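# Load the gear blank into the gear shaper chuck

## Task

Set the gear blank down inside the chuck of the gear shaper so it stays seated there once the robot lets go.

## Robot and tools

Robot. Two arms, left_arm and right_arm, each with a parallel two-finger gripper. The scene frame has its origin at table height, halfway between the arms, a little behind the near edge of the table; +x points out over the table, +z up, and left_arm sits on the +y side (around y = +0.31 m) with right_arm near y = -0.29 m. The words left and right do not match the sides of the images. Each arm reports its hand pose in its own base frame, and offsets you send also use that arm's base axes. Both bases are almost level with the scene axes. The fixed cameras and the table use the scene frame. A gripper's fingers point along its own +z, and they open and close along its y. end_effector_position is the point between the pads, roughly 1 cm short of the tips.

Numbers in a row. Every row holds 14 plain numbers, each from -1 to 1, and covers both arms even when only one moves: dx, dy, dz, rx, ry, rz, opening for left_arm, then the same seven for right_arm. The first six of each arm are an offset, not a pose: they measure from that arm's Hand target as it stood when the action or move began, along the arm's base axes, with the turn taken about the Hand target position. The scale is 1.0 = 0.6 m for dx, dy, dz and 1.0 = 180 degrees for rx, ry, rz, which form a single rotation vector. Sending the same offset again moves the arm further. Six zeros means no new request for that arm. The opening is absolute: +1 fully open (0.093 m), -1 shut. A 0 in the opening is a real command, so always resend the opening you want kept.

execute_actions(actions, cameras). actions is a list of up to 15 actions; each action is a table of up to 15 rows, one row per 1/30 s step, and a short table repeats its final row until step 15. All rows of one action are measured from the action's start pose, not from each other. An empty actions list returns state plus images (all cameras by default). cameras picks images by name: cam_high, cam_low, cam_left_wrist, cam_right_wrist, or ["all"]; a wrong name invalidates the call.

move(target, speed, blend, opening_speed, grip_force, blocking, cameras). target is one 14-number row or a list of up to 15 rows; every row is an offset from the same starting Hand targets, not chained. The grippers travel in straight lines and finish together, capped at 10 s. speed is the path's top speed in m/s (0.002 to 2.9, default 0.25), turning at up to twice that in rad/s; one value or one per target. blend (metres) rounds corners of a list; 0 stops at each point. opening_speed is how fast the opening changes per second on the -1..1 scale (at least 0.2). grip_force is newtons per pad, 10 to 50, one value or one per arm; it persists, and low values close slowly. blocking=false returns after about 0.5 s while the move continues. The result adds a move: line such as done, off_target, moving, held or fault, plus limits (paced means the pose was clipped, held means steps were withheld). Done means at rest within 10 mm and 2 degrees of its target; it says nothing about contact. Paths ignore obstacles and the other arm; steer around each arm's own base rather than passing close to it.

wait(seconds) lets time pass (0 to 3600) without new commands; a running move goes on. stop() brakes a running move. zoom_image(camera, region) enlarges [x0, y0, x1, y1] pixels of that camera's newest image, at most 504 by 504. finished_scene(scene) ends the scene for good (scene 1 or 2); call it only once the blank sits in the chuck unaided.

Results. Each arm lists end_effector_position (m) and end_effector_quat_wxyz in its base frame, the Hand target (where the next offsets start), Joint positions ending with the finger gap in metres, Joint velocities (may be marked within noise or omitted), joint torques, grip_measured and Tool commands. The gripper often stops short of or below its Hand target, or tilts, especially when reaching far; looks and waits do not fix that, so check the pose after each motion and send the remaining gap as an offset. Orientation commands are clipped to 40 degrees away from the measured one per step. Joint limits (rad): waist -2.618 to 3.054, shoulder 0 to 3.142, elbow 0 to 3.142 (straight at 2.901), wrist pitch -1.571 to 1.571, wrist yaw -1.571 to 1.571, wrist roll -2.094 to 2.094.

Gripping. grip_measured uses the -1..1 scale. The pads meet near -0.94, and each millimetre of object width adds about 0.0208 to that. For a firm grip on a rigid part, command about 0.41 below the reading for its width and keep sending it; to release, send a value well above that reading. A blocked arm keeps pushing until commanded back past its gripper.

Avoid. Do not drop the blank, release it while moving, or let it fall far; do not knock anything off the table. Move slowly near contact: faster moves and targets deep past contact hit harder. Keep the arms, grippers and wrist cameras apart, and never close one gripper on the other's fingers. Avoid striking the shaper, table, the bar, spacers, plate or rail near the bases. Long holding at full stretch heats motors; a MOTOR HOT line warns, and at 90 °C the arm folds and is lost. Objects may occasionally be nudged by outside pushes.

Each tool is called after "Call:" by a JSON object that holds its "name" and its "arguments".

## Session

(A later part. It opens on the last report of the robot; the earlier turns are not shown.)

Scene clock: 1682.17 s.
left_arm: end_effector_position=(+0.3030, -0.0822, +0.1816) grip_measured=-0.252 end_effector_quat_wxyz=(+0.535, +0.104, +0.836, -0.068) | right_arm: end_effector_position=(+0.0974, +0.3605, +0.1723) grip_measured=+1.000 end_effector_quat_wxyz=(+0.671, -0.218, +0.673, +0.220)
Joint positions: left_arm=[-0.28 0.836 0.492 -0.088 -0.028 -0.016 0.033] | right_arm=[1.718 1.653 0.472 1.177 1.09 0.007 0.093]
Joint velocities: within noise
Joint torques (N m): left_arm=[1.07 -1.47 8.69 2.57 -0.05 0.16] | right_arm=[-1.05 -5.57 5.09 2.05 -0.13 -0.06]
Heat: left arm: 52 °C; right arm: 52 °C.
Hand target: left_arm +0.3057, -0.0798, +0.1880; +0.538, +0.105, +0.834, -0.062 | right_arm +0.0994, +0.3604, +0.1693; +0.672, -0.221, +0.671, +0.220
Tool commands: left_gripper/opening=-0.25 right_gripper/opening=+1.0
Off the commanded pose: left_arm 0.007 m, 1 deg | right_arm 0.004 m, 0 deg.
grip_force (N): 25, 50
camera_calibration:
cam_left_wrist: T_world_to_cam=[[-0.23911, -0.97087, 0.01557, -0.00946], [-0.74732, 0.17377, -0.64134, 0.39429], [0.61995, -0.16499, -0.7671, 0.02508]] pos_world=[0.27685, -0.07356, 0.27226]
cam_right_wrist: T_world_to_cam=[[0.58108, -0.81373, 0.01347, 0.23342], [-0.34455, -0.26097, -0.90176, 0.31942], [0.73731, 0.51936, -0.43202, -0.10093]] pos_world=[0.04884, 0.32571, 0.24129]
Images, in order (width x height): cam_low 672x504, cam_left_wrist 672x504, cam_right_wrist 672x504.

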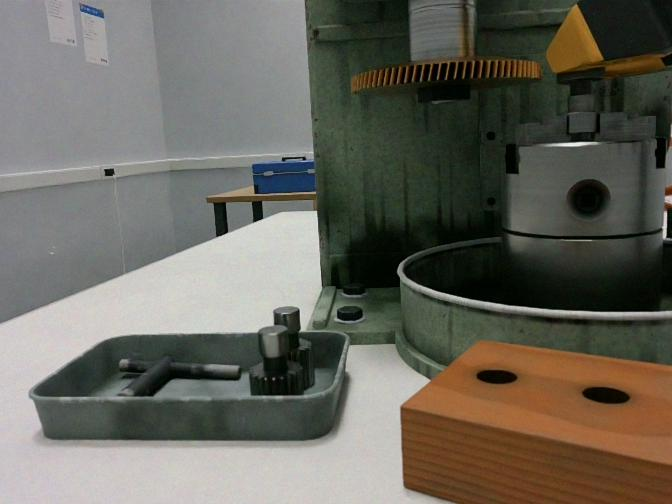

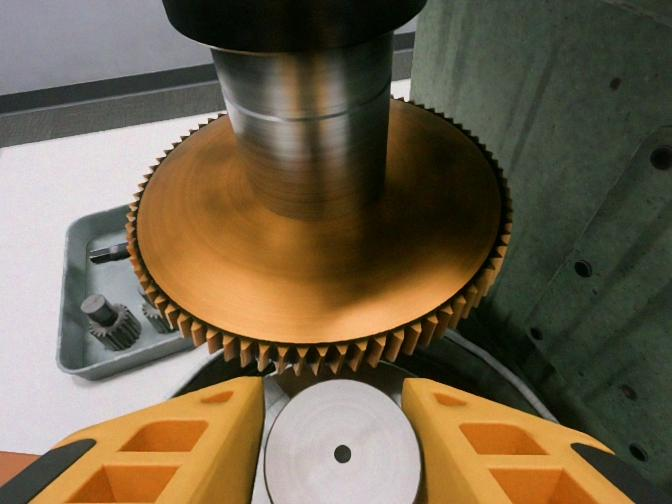

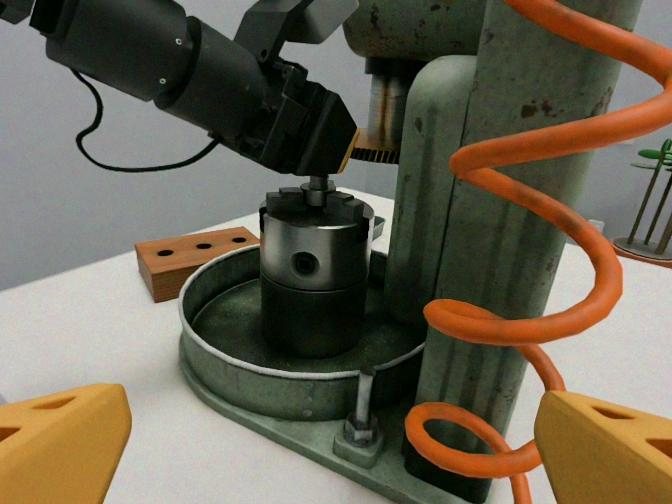

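Call:
{"name": "move", "arguments": {"target": [0, 0.0064, 0, 0, 0, 0, -0.25, 0, 0, 0, 0, 0, 0, 1.0], "speed": 0.02, "cameras": ["cam_low", "cam_right_wrist", "cam_left_wrist"]}}

Call:
{"name": "zoom_image", "arguments": {"camera": "cam_right_wrist", "region": [280, 140, 360, 220]}}

Call:
{"name": "zoom_image", "arguments": {"camera": "cam_low", "region": [545, 40, 625, 120]}}

Scene clock: 1699.63 s.
left_arm: end_effector_position=(+0.3030, -0.0822, +0.1815) grip_measured=-0.252 end_effector_quat_wxyz=(+0.534, +0.109, +0.835, -0.075) | right_arm: end_effector_position=(+0.0974, +0.3605, +0.1723) grip_measured=+1.000 end_effector_quat_wxyz=(+0.671, -0.218, +0.673, +0.220)
Joint positions: left_arm=[-0.262 0.836 0.492 -0.089 0.006 -0.006 0.033] | right_arm=[1.718 1.653 0.472 1.177 1.09 0.007 0.093]
Joint torques (N m): left_arm=[1.37 -1.85 8.57 2.57 -0.19 0.13] | right_arm=[-1.07 -5.6 5.11 2.06 -0.12 -0.05]
Heat: left arm: 52 °C; right arm: 52 °C.
Hand target: left_arm +0.3057, -0.0759, +0.1880; +0.538, +0.105, +0.834, -0.062 | right_arm +0.0994, +0.3604, +0.1693; +0.672, -0.221, +0.671, +0.220
Off the commanded pose: left_arm 0.009 m, 2 deg | right_arm 0.004 m, 0 deg.
grip_force (N): 25, 50
move: done
cam_left_wrist: T_world_to_cam=[[-0.2554, -0.9666, 0.02147, -0.00522], [-0.74567, 0.1828, -0.64075, 0.39442], [0.61543, -0.17966, -0.76745, 0.02517]] pos_world=[0.27728, -0.07262, 0.27215]
cam_right_wrist: T_world_to_cam=[[0.58108, -0.81373, 0.01347, 0.23342], [-0.34455, -0.26097, -0.90176, 0.31942], [0.73731, 0.51936, -0.43202, -0.10093]] pos_world=[0.04884, 0.32571, 0.24129]
Images, in order (width x height): cam_low 672x504, cam_left_wrist 672x504, cam_right_wrist 672x504.

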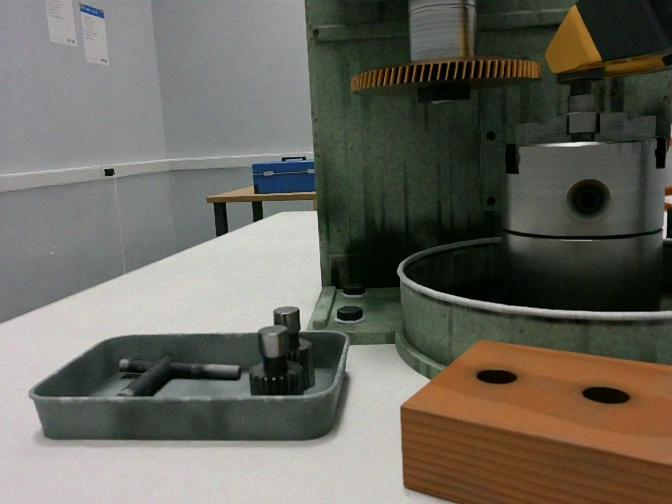

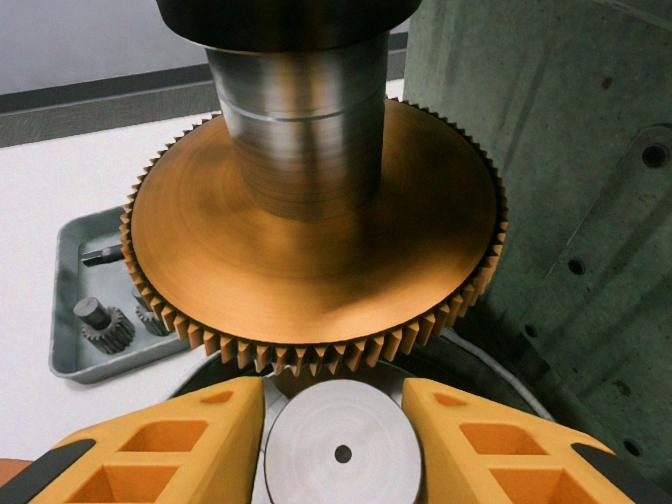

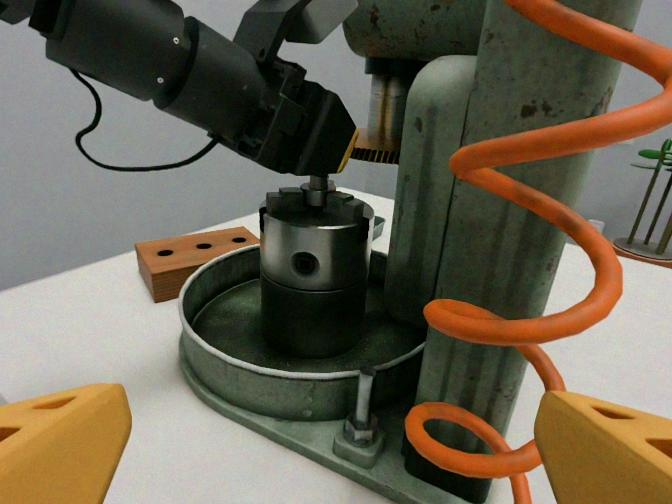

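Scaled by 6.300 from the camera's image (finer frame: 960x720).

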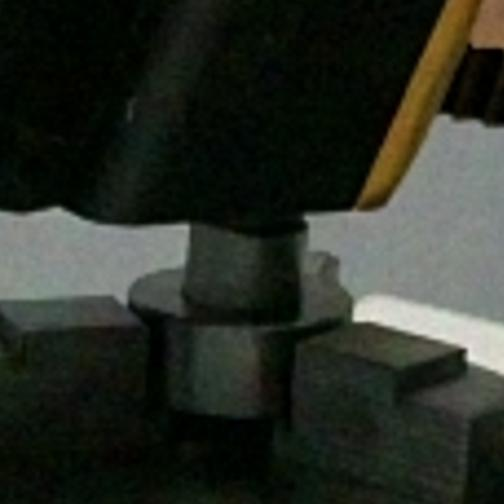

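Scaled by 6.300 from the camera's image (finer frame: 960x720).

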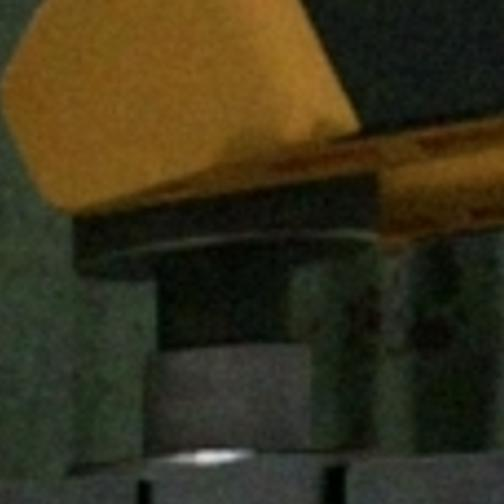

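Call:
{"name": "zoom_image", "arguments": {"camera": "cam_right_wrist", "region": [230, 170, 400, 360]}}

Call:
{"name": "zoom_image", "arguments": {"camera": "cam_right_wrist", "region": [296, 150, 340, 209]}}

Scaled by 2.653 from the camera's image (finer frame: 960x720).

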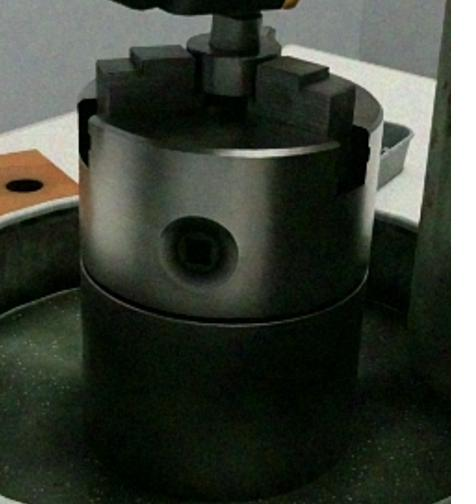

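Scaled by 8.542 from the camera's image (finer frame: 960x720).

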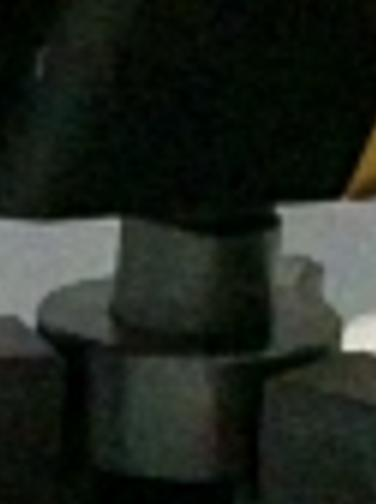

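Call:
{"name": "move", "arguments": {"target": [0, 0.0064, 0, 0, 0, 0, -0.25, 0, 0, 0, 0, 0, 0, 1.0], "speed": 0.02, "cameras": ["cam_low", "cam_right_wrist", "cam_left_wrist"]}}

Call:
{"name": "zoom_image", "arguments": {"camera": "cam_right_wrist", "region": [296, 150, 340, 209]}}

Call:
{"name": "zoom_image", "arguments": {"camera": "cam_low", "region": [545, 40, 625, 120]}}

Scene clock: 1777.50 s.
left_arm: end_effector_position=(+0.3029, -0.0822, +0.1814) grip_measured=-0.252 end_effector_quat_wxyz=(+0.532, +0.114, +0.835, -0.082) | right_arm: end_effector_position=(+0.0974, +0.3605, +0.1723) grip_measured=+1.000 end_effector_quat_wxyz=(+0.671, -0.218, +0.673, +0.220)
Joint positions: left_arm=[-0.243 0.836 0.492 -0.089 0.041 0.003 0.033] | right_arm=[1.718 1.653 0.472 1.177 1.09 0.007 0.093]
Joint torques (N m): left_arm=[1.78 -2.43 8.49 2.51 -0.33 0.14] | right_arm=[-1.07 -5.6 5.09 2.05 -0.13 -0.05]
Heat: left arm: 52 °C; right arm: 52 °C.
Hand target: left_arm +0.3057, -0.0721, +0.1880; +0.538, +0.105, +0.834, -0.062 | right_arm +0.0994, +0.3604, +0.1693; +0.672, -0.221, +0.671, +0.220
Off the commanded pose: left_arm 0.012 m, 3 deg | right_arm 0.004 m, 0 deg.
grip_force (N): 25, 50
move: off_target (left_arm)
cam_left_wrist: T_world_to_cam=[[-0.27143, -0.96206, 0.02774, -0.0011], [-0.74392, 0.19142, -0.64027, 0.39433], [0.61067, -0.19442, -0.76765, 0.02546]] pos_world=[0.27751, -0.07159, 0.27205]
cam_right_wrist: T_world_to_cam=[[0.58108, -0.81373, 0.01347, 0.23342], [-0.34455, -0.26097, -0.90176, 0.31942], [0.73731, 0.51936, -0.43202, -0.10093]] pos_world=[0.04884, 0.32571, 0.24129]
Images, in order (width x height): cam_low 672x504, cam_left_wrist 672x504, cam_right_wrist 672x504.

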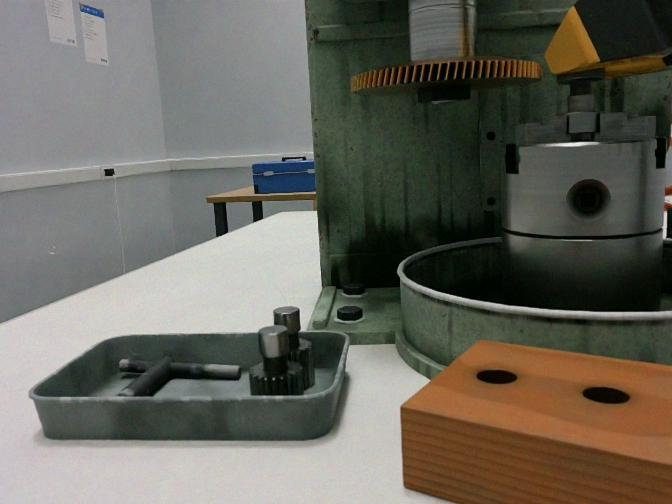

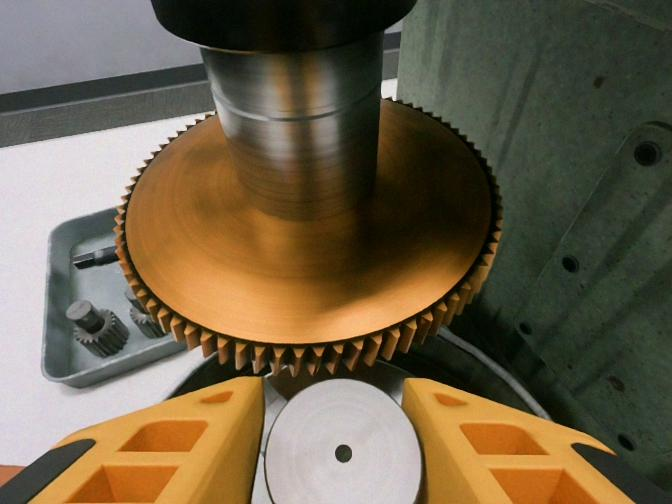

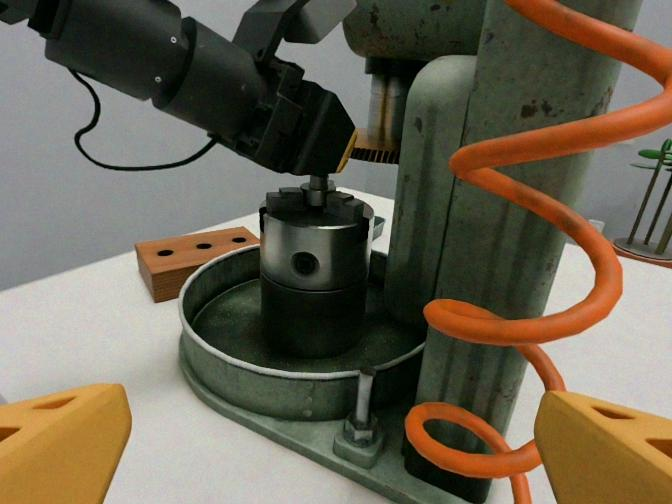

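Scaled by 8.542 from the camera's image (finer frame: 960x720).

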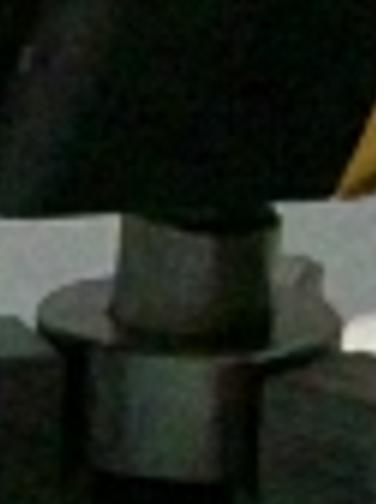

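Scaled by 6.300 from the camera's image (finer frame: 960x720).

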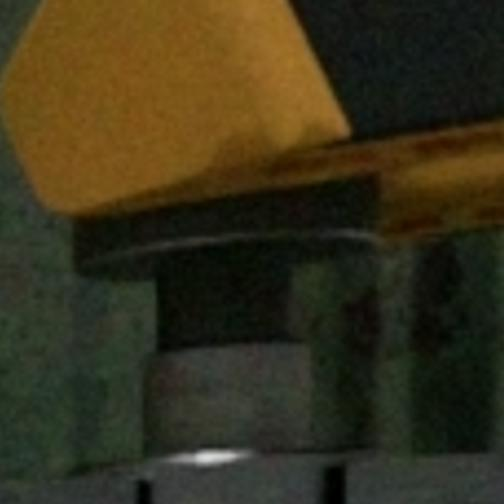

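Call:
{"name": "move", "arguments": {"target": [[0, -0.0168, 0, 0.0028, -0.001, -0.0169, -0.25, 0, 0, 0, 0, 0, 0, 1.0], [0, -0.0168, 0, 0.0028, -0.001, -0.0169, -0.8, 0, 0, 0, 0, 0, 0, 1.0]], "speed": 0.03, "grip_force": [25, 50], "cameras": ["cam_low", "cam_right_wrist", "cam_left_wrist"]}}

Call:
{"name": "zoom_image", "arguments": {"camera": "cam_right_wrist", "region": [296, 150, 340, 209]}}

Call:
{"name": "zoom_image", "arguments": {"camera": "cam_low", "region": [545, 40, 625, 120]}}

Scene clock: 1870.33 s.
left_arm: end_effector_position=(+0.3023, -0.0843, +0.1814) grip_measured=-0.379 end_effector_quat_wxyz=(+0.533, +0.128, +0.833, -0.081) | right_arm: end_effector_position=(+0.0974, +0.3605, +0.1723) grip_measured=+1.000 end_effector_quat_wxyz=(+0.671, -0.218, +0.673, +0.220)
Joint positions: left_arm=[-0.243 0.836 0.492 -0.089 0.054 0.027 0.027] | right_arm=[1.718 1.653 0.472 1.177 1.09 0.007 0.093]
Joint torques (N m): left_arm=[0.47 -1.14 8.77 2.66 -0.11 0.15] | right_arm=[-1.06 -5.6 5.09 2.05 -0.13 -0.05]
Heat: left arm: 52 °C; right arm: 52 °C.
Hand target: left_arm +0.3057, -0.0822, +0.1880; +0.537, +0.129, +0.830, -0.072 | right_arm +0.0994, +0.3604, +0.1693; +0.672, -0.221, +0.671, +0.220
Off the commanded pose: left_arm 0.008 m, 1 deg | right_arm 0.004 m, 0 deg.
grip_force (N): 25, 50
move: done
cam_left_wrist: T_world_to_cam=[[-0.29227, -0.95626, 0.01169, 0.00645], [-0.73633, 0.21722, -0.64081, 0.39421], [0.61025, -0.1959, -0.76761, 0.02544]] pos_world=[0.27663, -0.07448, 0.27207]
cam_right_wrist: T_world_to_cam=[[0.58108, -0.81373, 0.01347, 0.23342], [-0.34455, -0.26097, -0.90176, 0.31942], [0.73731, 0.51936, -0.43202, -0.10093]] pos_world=[0.04884, 0.32571, 0.24129]
Images, in order (width x height): cam_low 672x504, cam_left_wrist 672x504, cam_right_wrist 672x504.

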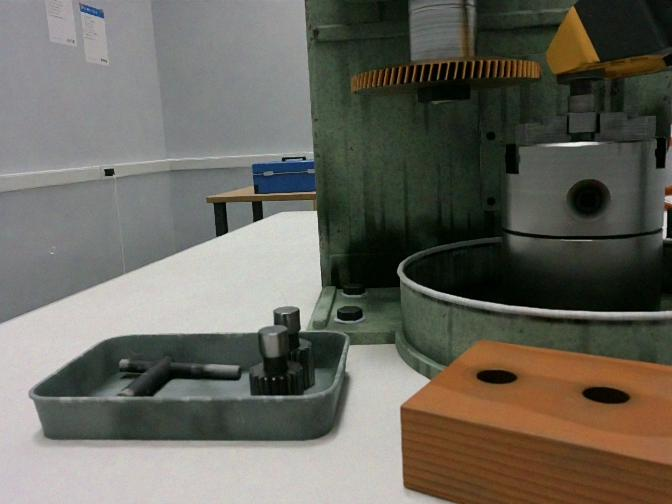

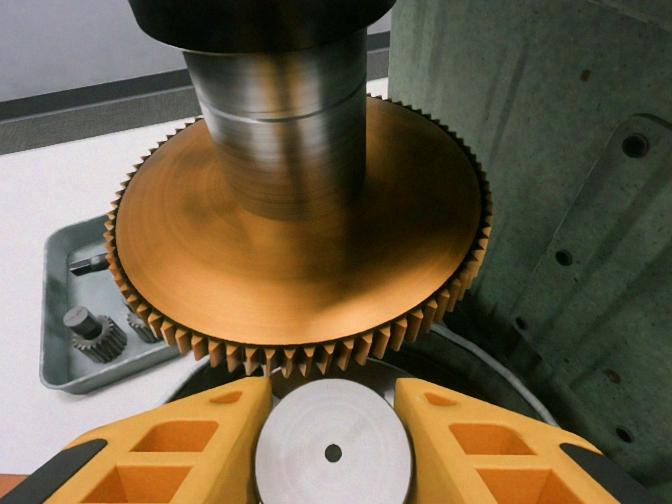

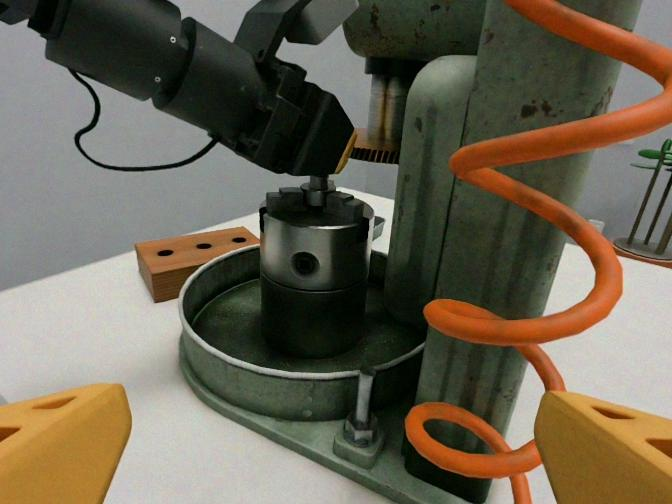

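Scaled by 8.542 from the camera's image (finer frame: 960x720).

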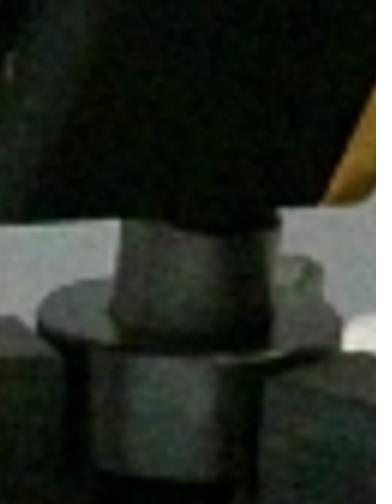

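Scaled by 6.300 from the camera's image (finer frame: 960x720).

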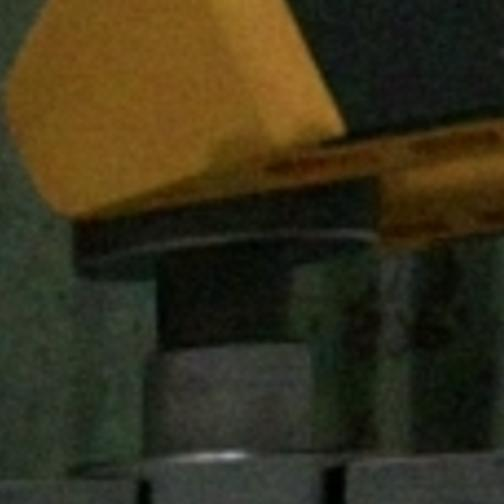

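Call:
{"name": "zoom_image", "arguments": {"camera": "cam_right_wrist", "region": [250, 185, 320, 275]}}

Call:
{"name": "zoom_image", "arguments": {"camera": "cam_right_wrist", "region": [310, 185, 380, 275]}}

Scaled by 5.600 from the camera's image (finer frame: 960x720).

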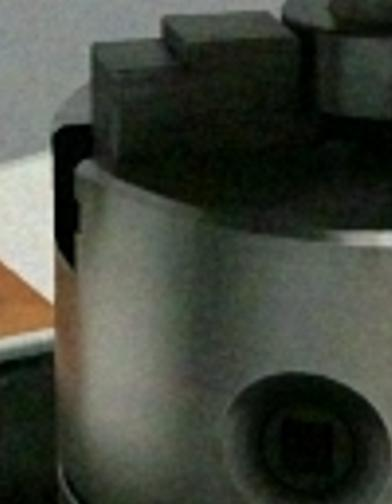

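Scaled by 5.600 from the camera's image (finer frame: 960x720).

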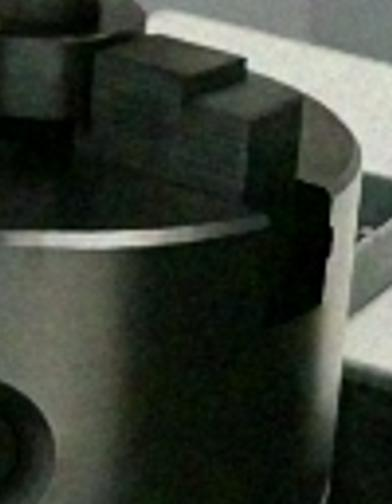

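Call:
{"name": "zoom_image", "arguments": {"camera": "cam_left_wrist", "region": [120, 0, 420, 225]}}

Call:
{"name": "zoom_image", "arguments": {"camera": "cam_left_wrist", "region": [220, 360, 440, 504]}}

Scaled by 1.680 from the camera's image (finer frame: 960x720).

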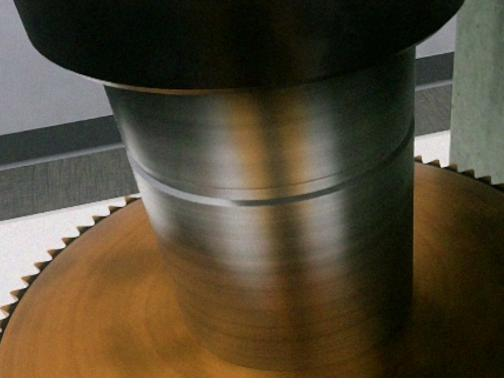

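Scaled by 2.291 from the camera's image (finer frame: 960x720).

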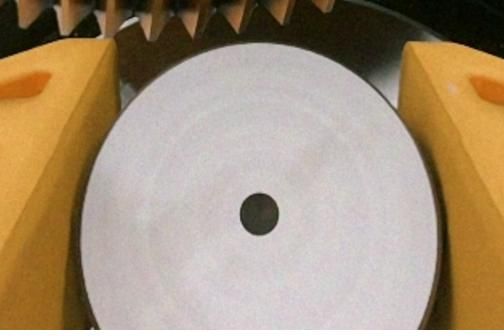

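Call:
{"name": "move", "arguments": {"target": [0.0008, 0.0033, 0, -0.0276, 0.0086, 0.0134, -0.8, 0, 0, 0, 0, 0, 0, 1.0], "speed": 0.05, "grip_force": [40, 50], "cameras": ["cam_low", "cam_right_wrist", "cam_left_wrist"]}}

Call:
{"name": "zoom_image", "arguments": {"camera": "cam_right_wrist", "region": [296, 150, 340, 209]}}

Call:
{"name": "zoom_image", "arguments": {"camera": "cam_low", "region": [545, 40, 625, 120]}}

Scene clock: 1971.10 s.
left_arm: end_effector_position=(+0.3029, -0.0821, +0.1814) grip_measured=-0.426 end_effector_quat_wxyz=(+0.530, +0.095, +0.837, -0.098) | right_arm: end_effector_position=(+0.0974, +0.3605, +0.1723) grip_measured=+1.000 end_effector_quat_wxyz=(+0.671, -0.218, +0.673, +0.220)
Joint positions: left_arm=[-0.235 0.836 0.492 -0.089 0.056 -0.044 0.025] | right_arm=[1.718 1.653 0.472 1.177 1.09 0.007 0.093]
Joint torques (N m): left_arm=[0.87 -1.14 8.9 2.63 -0.03 -0.05] | right_arm=[-1.06 -5.57 5.09 2.05 -0.13 -0.05]
Heat: left arm: 53 °C; right arm: 52 °C.
Hand target: left_arm +0.3062, -0.0802, +0.1880; +0.533, +0.087, +0.836, -0.099 | right_arm +0.0994, +0.3604, +0.1693; +0.672, -0.221, +0.671, +0.220
Off the commanded pose: left_arm 0.008 m, 1 deg | right_arm 0.004 m, 0 deg.
grip_force (N): 40, 50
move: done
cam_left_wrist: T_world_to_cam=[[-0.25662, -0.96349, 0.07635, -0.01447], [-0.75512, 0.15056, -0.63806, 0.39391], [0.60327, -0.2214, -0.76619, 0.02526]] pos_world=[0.2785, -0.06766, 0.2718]
cam_right_wrist: T_world_to_cam=[[0.58108, -0.81373, 0.01347, 0.23342], [-0.34455, -0.26097, -0.90176, 0.31942], [0.73731, 0.51936, -0.43202, -0.10093]] pos_world=[0.04884, 0.32571, 0.24129]
Images, in order (width x height): cam_low 672x504, cam_left_wrist 672x504, cam_right_wrist 672x504.

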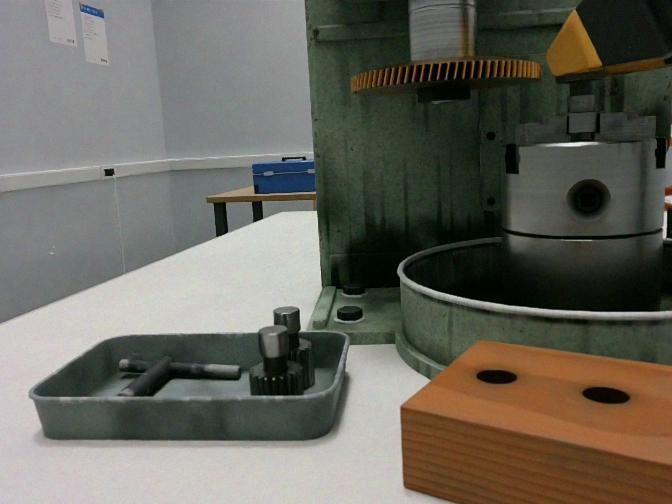

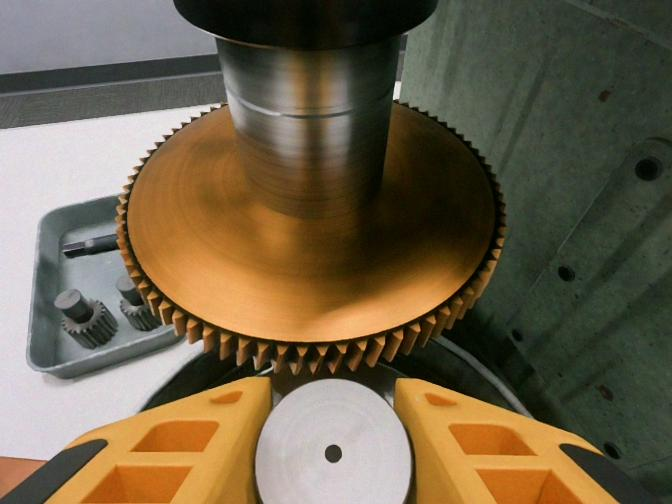

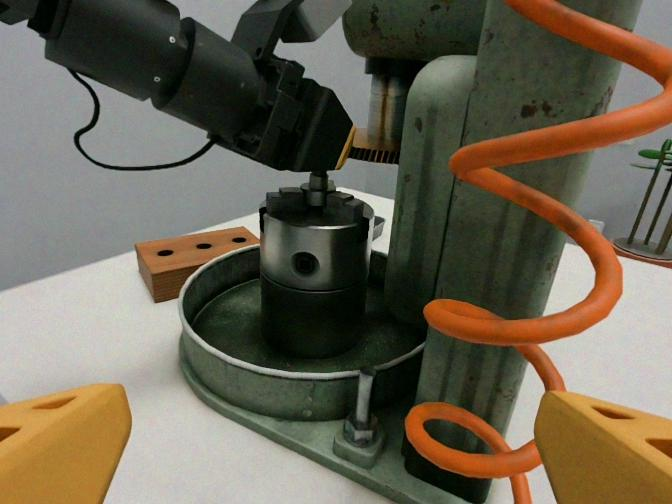

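Scaled by 8.542 from the camera's image (finer frame: 960x720).

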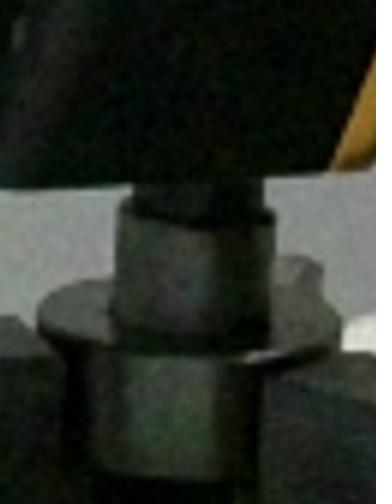

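Scaled by 6.300 from the camera's image (finer frame: 960x720).

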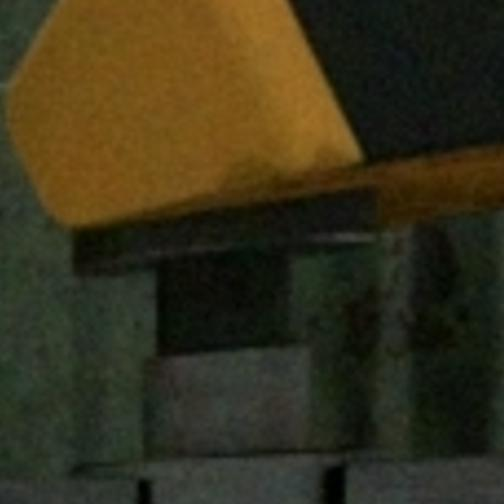

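Call:
{"name": "move", "arguments": {"target": [0, 0.0008, -0.0167, -0.0055, 0.0017, 0.0027, -0.8, 0, 0, 0, 0, 0, 0, 1.0], "speed": 0.03, "cameras": ["cam_low", "cam_right_wrist", "cam_left_wrist"]}}

Call:
{"name": "zoom_image", "arguments": {"camera": "cam_right_wrist", "region": [296, 150, 340, 209]}}

Call:
{"name": "zoom_image", "arguments": {"camera": "cam_low", "region": [545, 40, 625, 120]}}

Scene clock: 1985.80 s.
left_arm: end_effector_position=(+0.3033, -0.0816, +0.1815) grip_measured=-0.427 end_effector_quat_wxyz=(+0.529, +0.088, +0.838, -0.102) | right_arm: end_effector_position=(+0.0974, +0.3605, +0.1723) grip_measured=+1.000 end_effector_quat_wxyz=(+0.671, -0.218, +0.673, +0.220)
Joint positions: left_arm=[-0.233 0.838 0.492 -0.087 0.056 -0.06 0.025] | right_arm=[1.718 1.653 0.472 1.177 1.09 0.007 0.093]
Joint torques (N m): left_arm=[0.96 -0.69 5.7 3.08 -0.02 -0.09] | right_arm=[-1.06 -5.59 5.09 2.05 -0.13 -0.05]
Heat: left arm: 53 °C; right arm: 52 °C.
Hand target: left_arm +0.3062, -0.0797, +0.1781; +0.532, +0.079, +0.837, -0.104 | right_arm +0.0994, +0.3604, +0.1693; +0.672, -0.221, +0.671, +0.220
Off the commanded pose: left_arm 0.005 m, 1 deg | right_arm 0.004 m, 0 deg.
grip_force (N): 40, 50
move: done
cam_left_wrist: T_world_to_cam=[[-0.24819, -0.9644, 0.09124, -0.01921], [-0.75867, 0.13495, -0.63735, 0.39395], [0.60235, -0.2274, -0.76516, 0.02477]] pos_world=[0.27919, -0.06605, 0.27178]
cam_right_wrist: T_world_to_cam=[[0.58108, -0.81373, 0.01347, 0.23342], [-0.34455, -0.26097, -0.90176, 0.31942], [0.73731, 0.51936, -0.43202, -0.10093]] pos_world=[0.04884, 0.32571, 0.24129]
Images, in order (width x height): cam_low 672x504, cam_left_wrist 672x504, cam_right_wrist 672x504.

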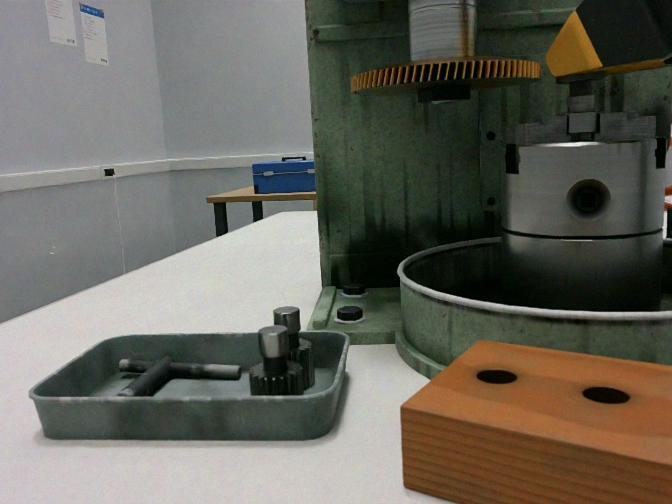

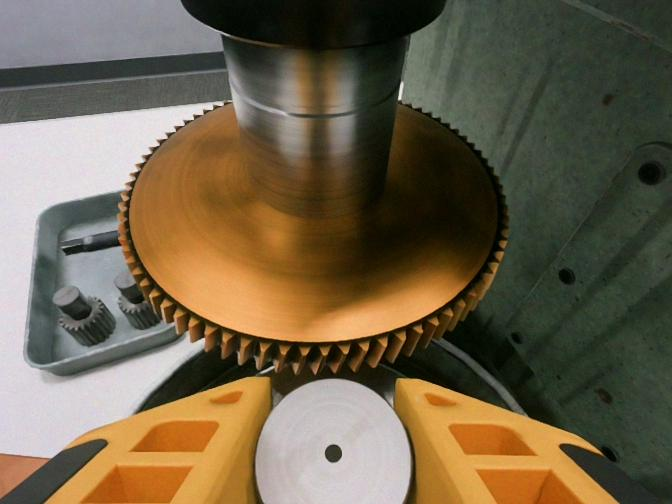

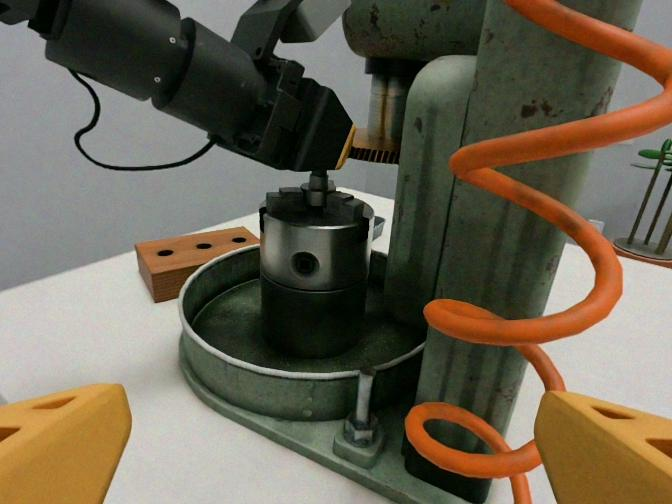

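Scaled by 8.542 from the camera's image (finer frame: 960x720).

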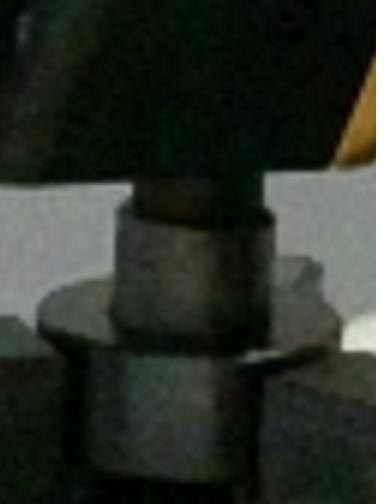

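Scaled by 6.300 from the camera's image (finer frame: 960x720).

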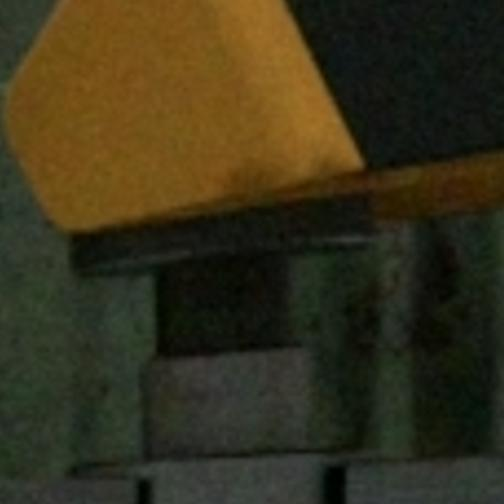

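Call:
{"name": "move", "arguments": {"target": [0, 0, -0.0133, 0, 0, 0, -0.8, 0, 0, 0, 0, 0, 0, 1.0], "speed": 0.03, "cameras": ["cam_low", "cam_right_wrist"]}}

Call:
{"name": "zoom_image", "arguments": {"camera": "cam_right_wrist", "region": [296, 150, 340, 209]}}

Call:
{"name": "zoom_image", "arguments": {"camera": "cam_low", "region": [545, 40, 625, 120]}}

Scene clock: 1993.53 s.
left_arm: end_effector_position=(+0.3043, -0.0819, +0.1792) grip_measured=-0.427 end_effector_quat_wxyz=(+0.536, +0.087, +0.833, -0.103) | right_arm: end_effector_position=(+0.0974, +0.3605, +0.1723) grip_measured=+1.000 end_effector_quat_wxyz=(+0.671, -0.218, +0.673, +0.220)
Joint positions: left_arm=[-0.233 0.838 0.468 -0.047 0.056 -0.062 0.025] | right_arm=[1.718 1.653 0.472 1.177 1.09 0.007 0.093]
Joint torques (N m): left_arm=[0.99 -0.13 5.09 3.05 -0.02 -0.07] | right_arm=[-1.06 -5.57 5.08 2.06 -0.12 -0.05]
Heat: left arm: 54 °C; right arm: 52 °C.
Hand target: left_arm +0.3061, -0.0797, +0.1700; +0.532, +0.079, +0.837, -0.104 | right_arm +0.0994, +0.3604, +0.1693; +0.672, -0.221, +0.671, +0.220
Off the commanded pose: left_arm 0.010 m, 1 deg | right_arm 0.004 m, 0 deg.
grip_force (N): 40, 50
move: done
cam_right_wrist: T_world_to_cam=[[0.58108, -0.81373, 0.01347, 0.23342], [-0.34455, -0.26097, -0.90176, 0.31942], [0.73731, 0.51936, -0.43202, -0.10093]] pos_world=[0.04884, 0.32571, 0.24129]

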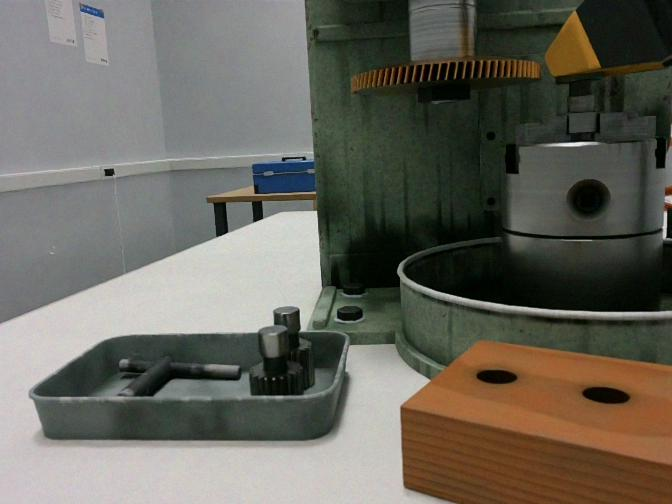

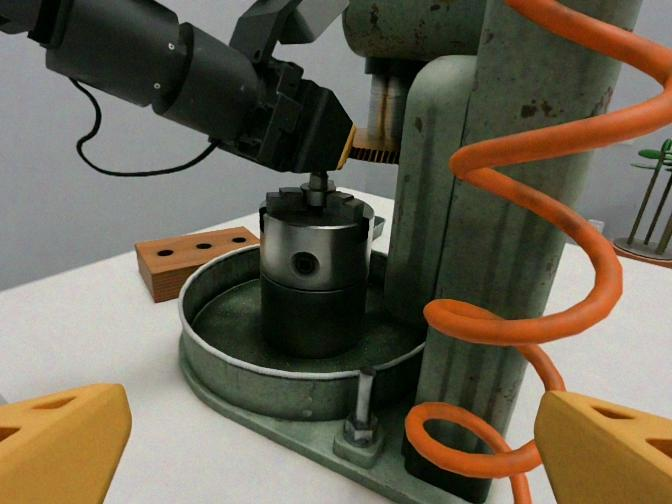

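Scaled by 8.542 from the camera's image (finer frame: 960x720).

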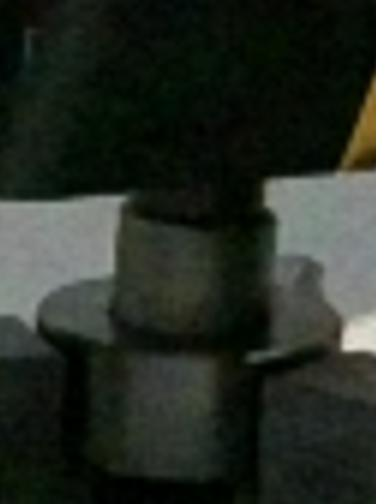

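Scaled by 6.300 from the camera's image (finer frame: 960x720).

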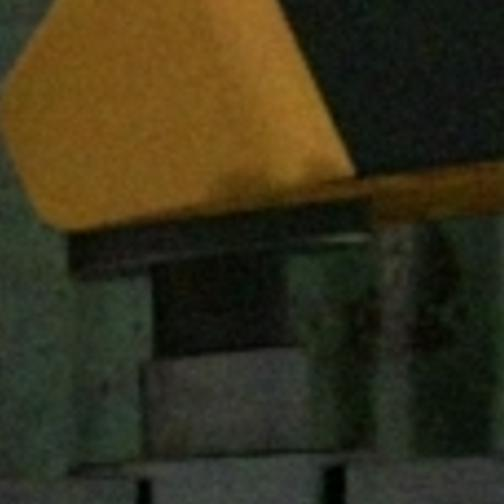

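Call:
{"name": "move", "arguments": {"target": [[-0.0067, -0.0167, 0.0233, 0.0223, -0.0067, -0.0103, -0.8, 0, 0, 0, 0, 0, 0, 1.0], [-0.0067, -0.0167, 0.0167, 0, 0, 0, -0.8, 0, 0, 0, 0, 0, 0, 1.0]], "speed": 0.04, "cameras": ["cam_low", "cam_right_wrist"]}}

Call:
{"name": "zoom_image", "arguments": {"camera": "cam_right_wrist", "region": [296, 150, 340, 209]}}

Call:
{"name": "zoom_image", "arguments": {"camera": "cam_low", "region": [545, 40, 625, 120]}}

Scene clock: 2079.37 s.
left_arm: end_effector_position=(+0.3030, -0.0840, +0.1807) grip_measured=-0.427 end_effector_quat_wxyz=(+0.538, +0.081, +0.834, -0.091) | right_arm: end_effector_position=(+0.0974, +0.3605, +0.1723) grip_measured=+1.000 end_effector_quat_wxyz=(+0.671, -0.218, +0.673, +0.220)
Joint positions: left_arm=[-0.276 0.832 0.472 -0.055 -0.011 -0.074 0.025] | right_arm=[1.718 1.653 0.472 1.177 1.09 0.007 0.093]
Joint torques (N m): left_arm=[-1.29 -0.9 7.69 2.59 0.04 -0.2] | right_arm=[-1.06 -5.6 5.09 2.05 -0.13 -0.05]
Heat: left arm: 55 °C; right arm: 52 °C.
Hand target: left_arm +0.3021, -0.0897, +0.1799; +0.531, +0.079, +0.837, -0.104 | right_arm +0.0994, +0.3604, +0.1693; +0.672, -0.221, +0.671, +0.220
Off the commanded pose: left_arm 0.006 m, 2 deg | right_arm 0.004 m, 0 deg.
grip_force (N): 40, 50
move: done
cam_right_wrist: T_world_to_cam=[[0.58108, -0.81373, 0.01347, 0.23342], [-0.34455, -0.26097, -0.90176, 0.31942], [0.73731, 0.51936, -0.43202, -0.10093]] pos_world=[0.04884, 0.32571, 0.24129]

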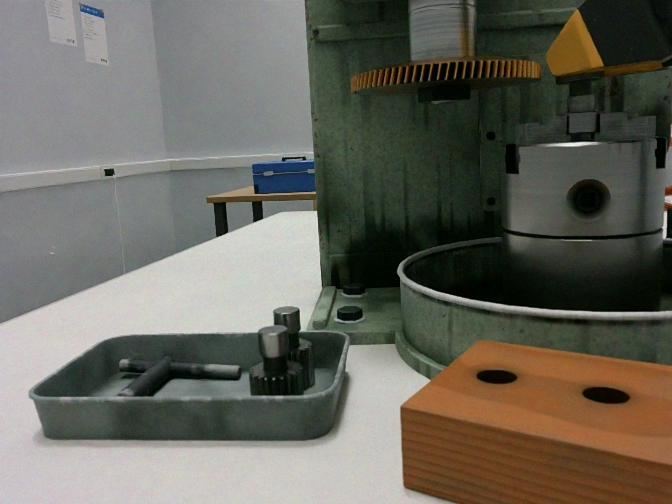

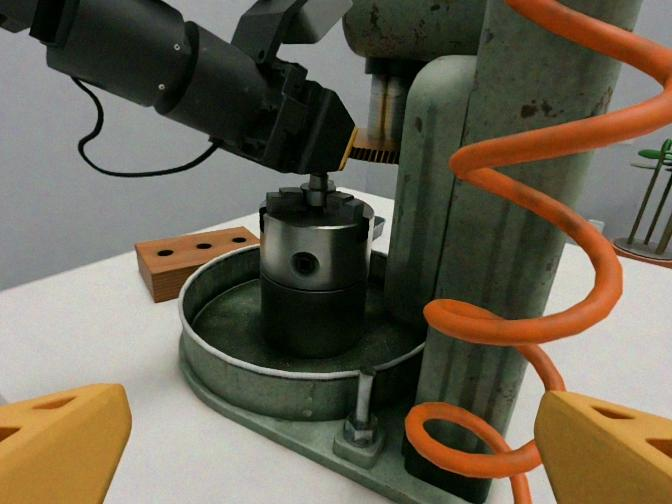

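Scaled by 8.542 from the camera's image (finer frame: 960x720).

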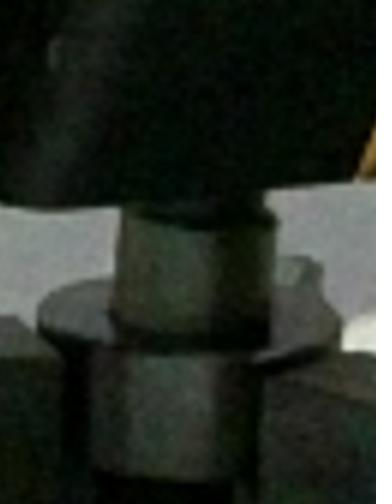

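Scaled by 6.300 from the camera's image (finer frame: 960x720).

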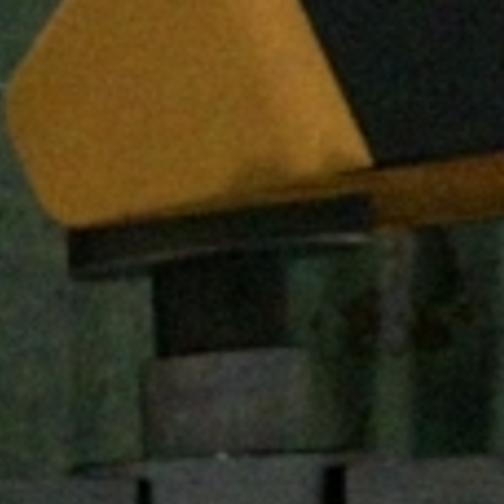

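Call:
{"name": "zoom_image", "arguments": {"camera": "cam_low", "region": [556, 84, 606, 134]}}

Call:
{"name": "zoom_image", "arguments": {"camera": "cam_right_wrist", "region": [298, 168, 342, 212]}}

Scaled by 10.080 from the camera's image (finer frame: 960x720).

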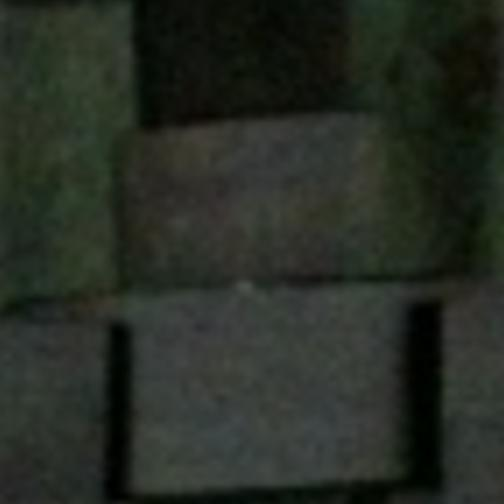

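Scaled by 11.455 from the camera's image (finer frame: 960x720).

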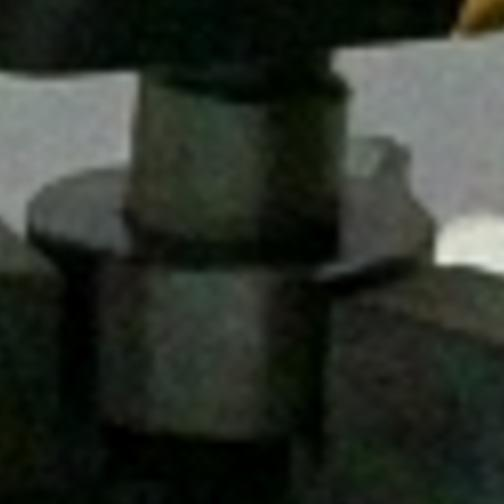

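Call:
{"name": "zoom_image", "arguments": {"camera": "cam_low", "region": [240, 295, 330, 405]}}

Call:
{"name": "zoom_image", "arguments": {"camera": "cam_low", "region": [500, 40, 672, 200]}}

Scaled by 4.582 from the camera's image (finer frame: 960x720).

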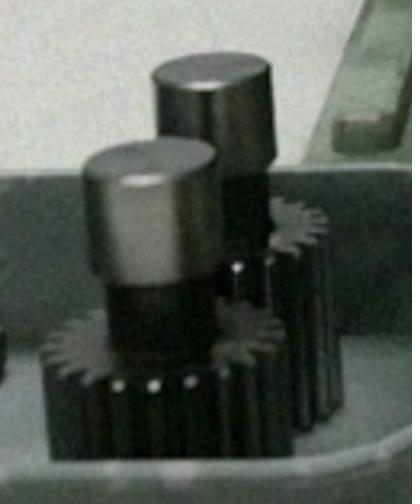

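Scaled by 2.930 from the camera's image (finer frame: 960x720).

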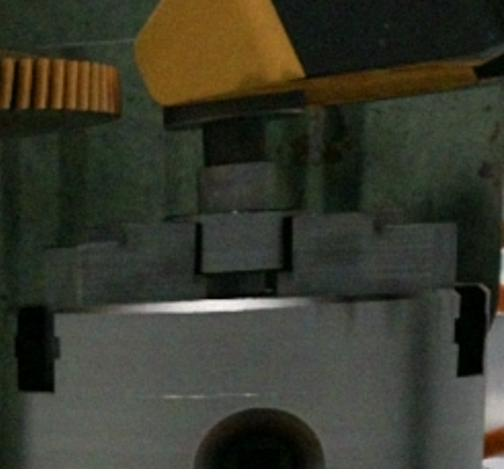

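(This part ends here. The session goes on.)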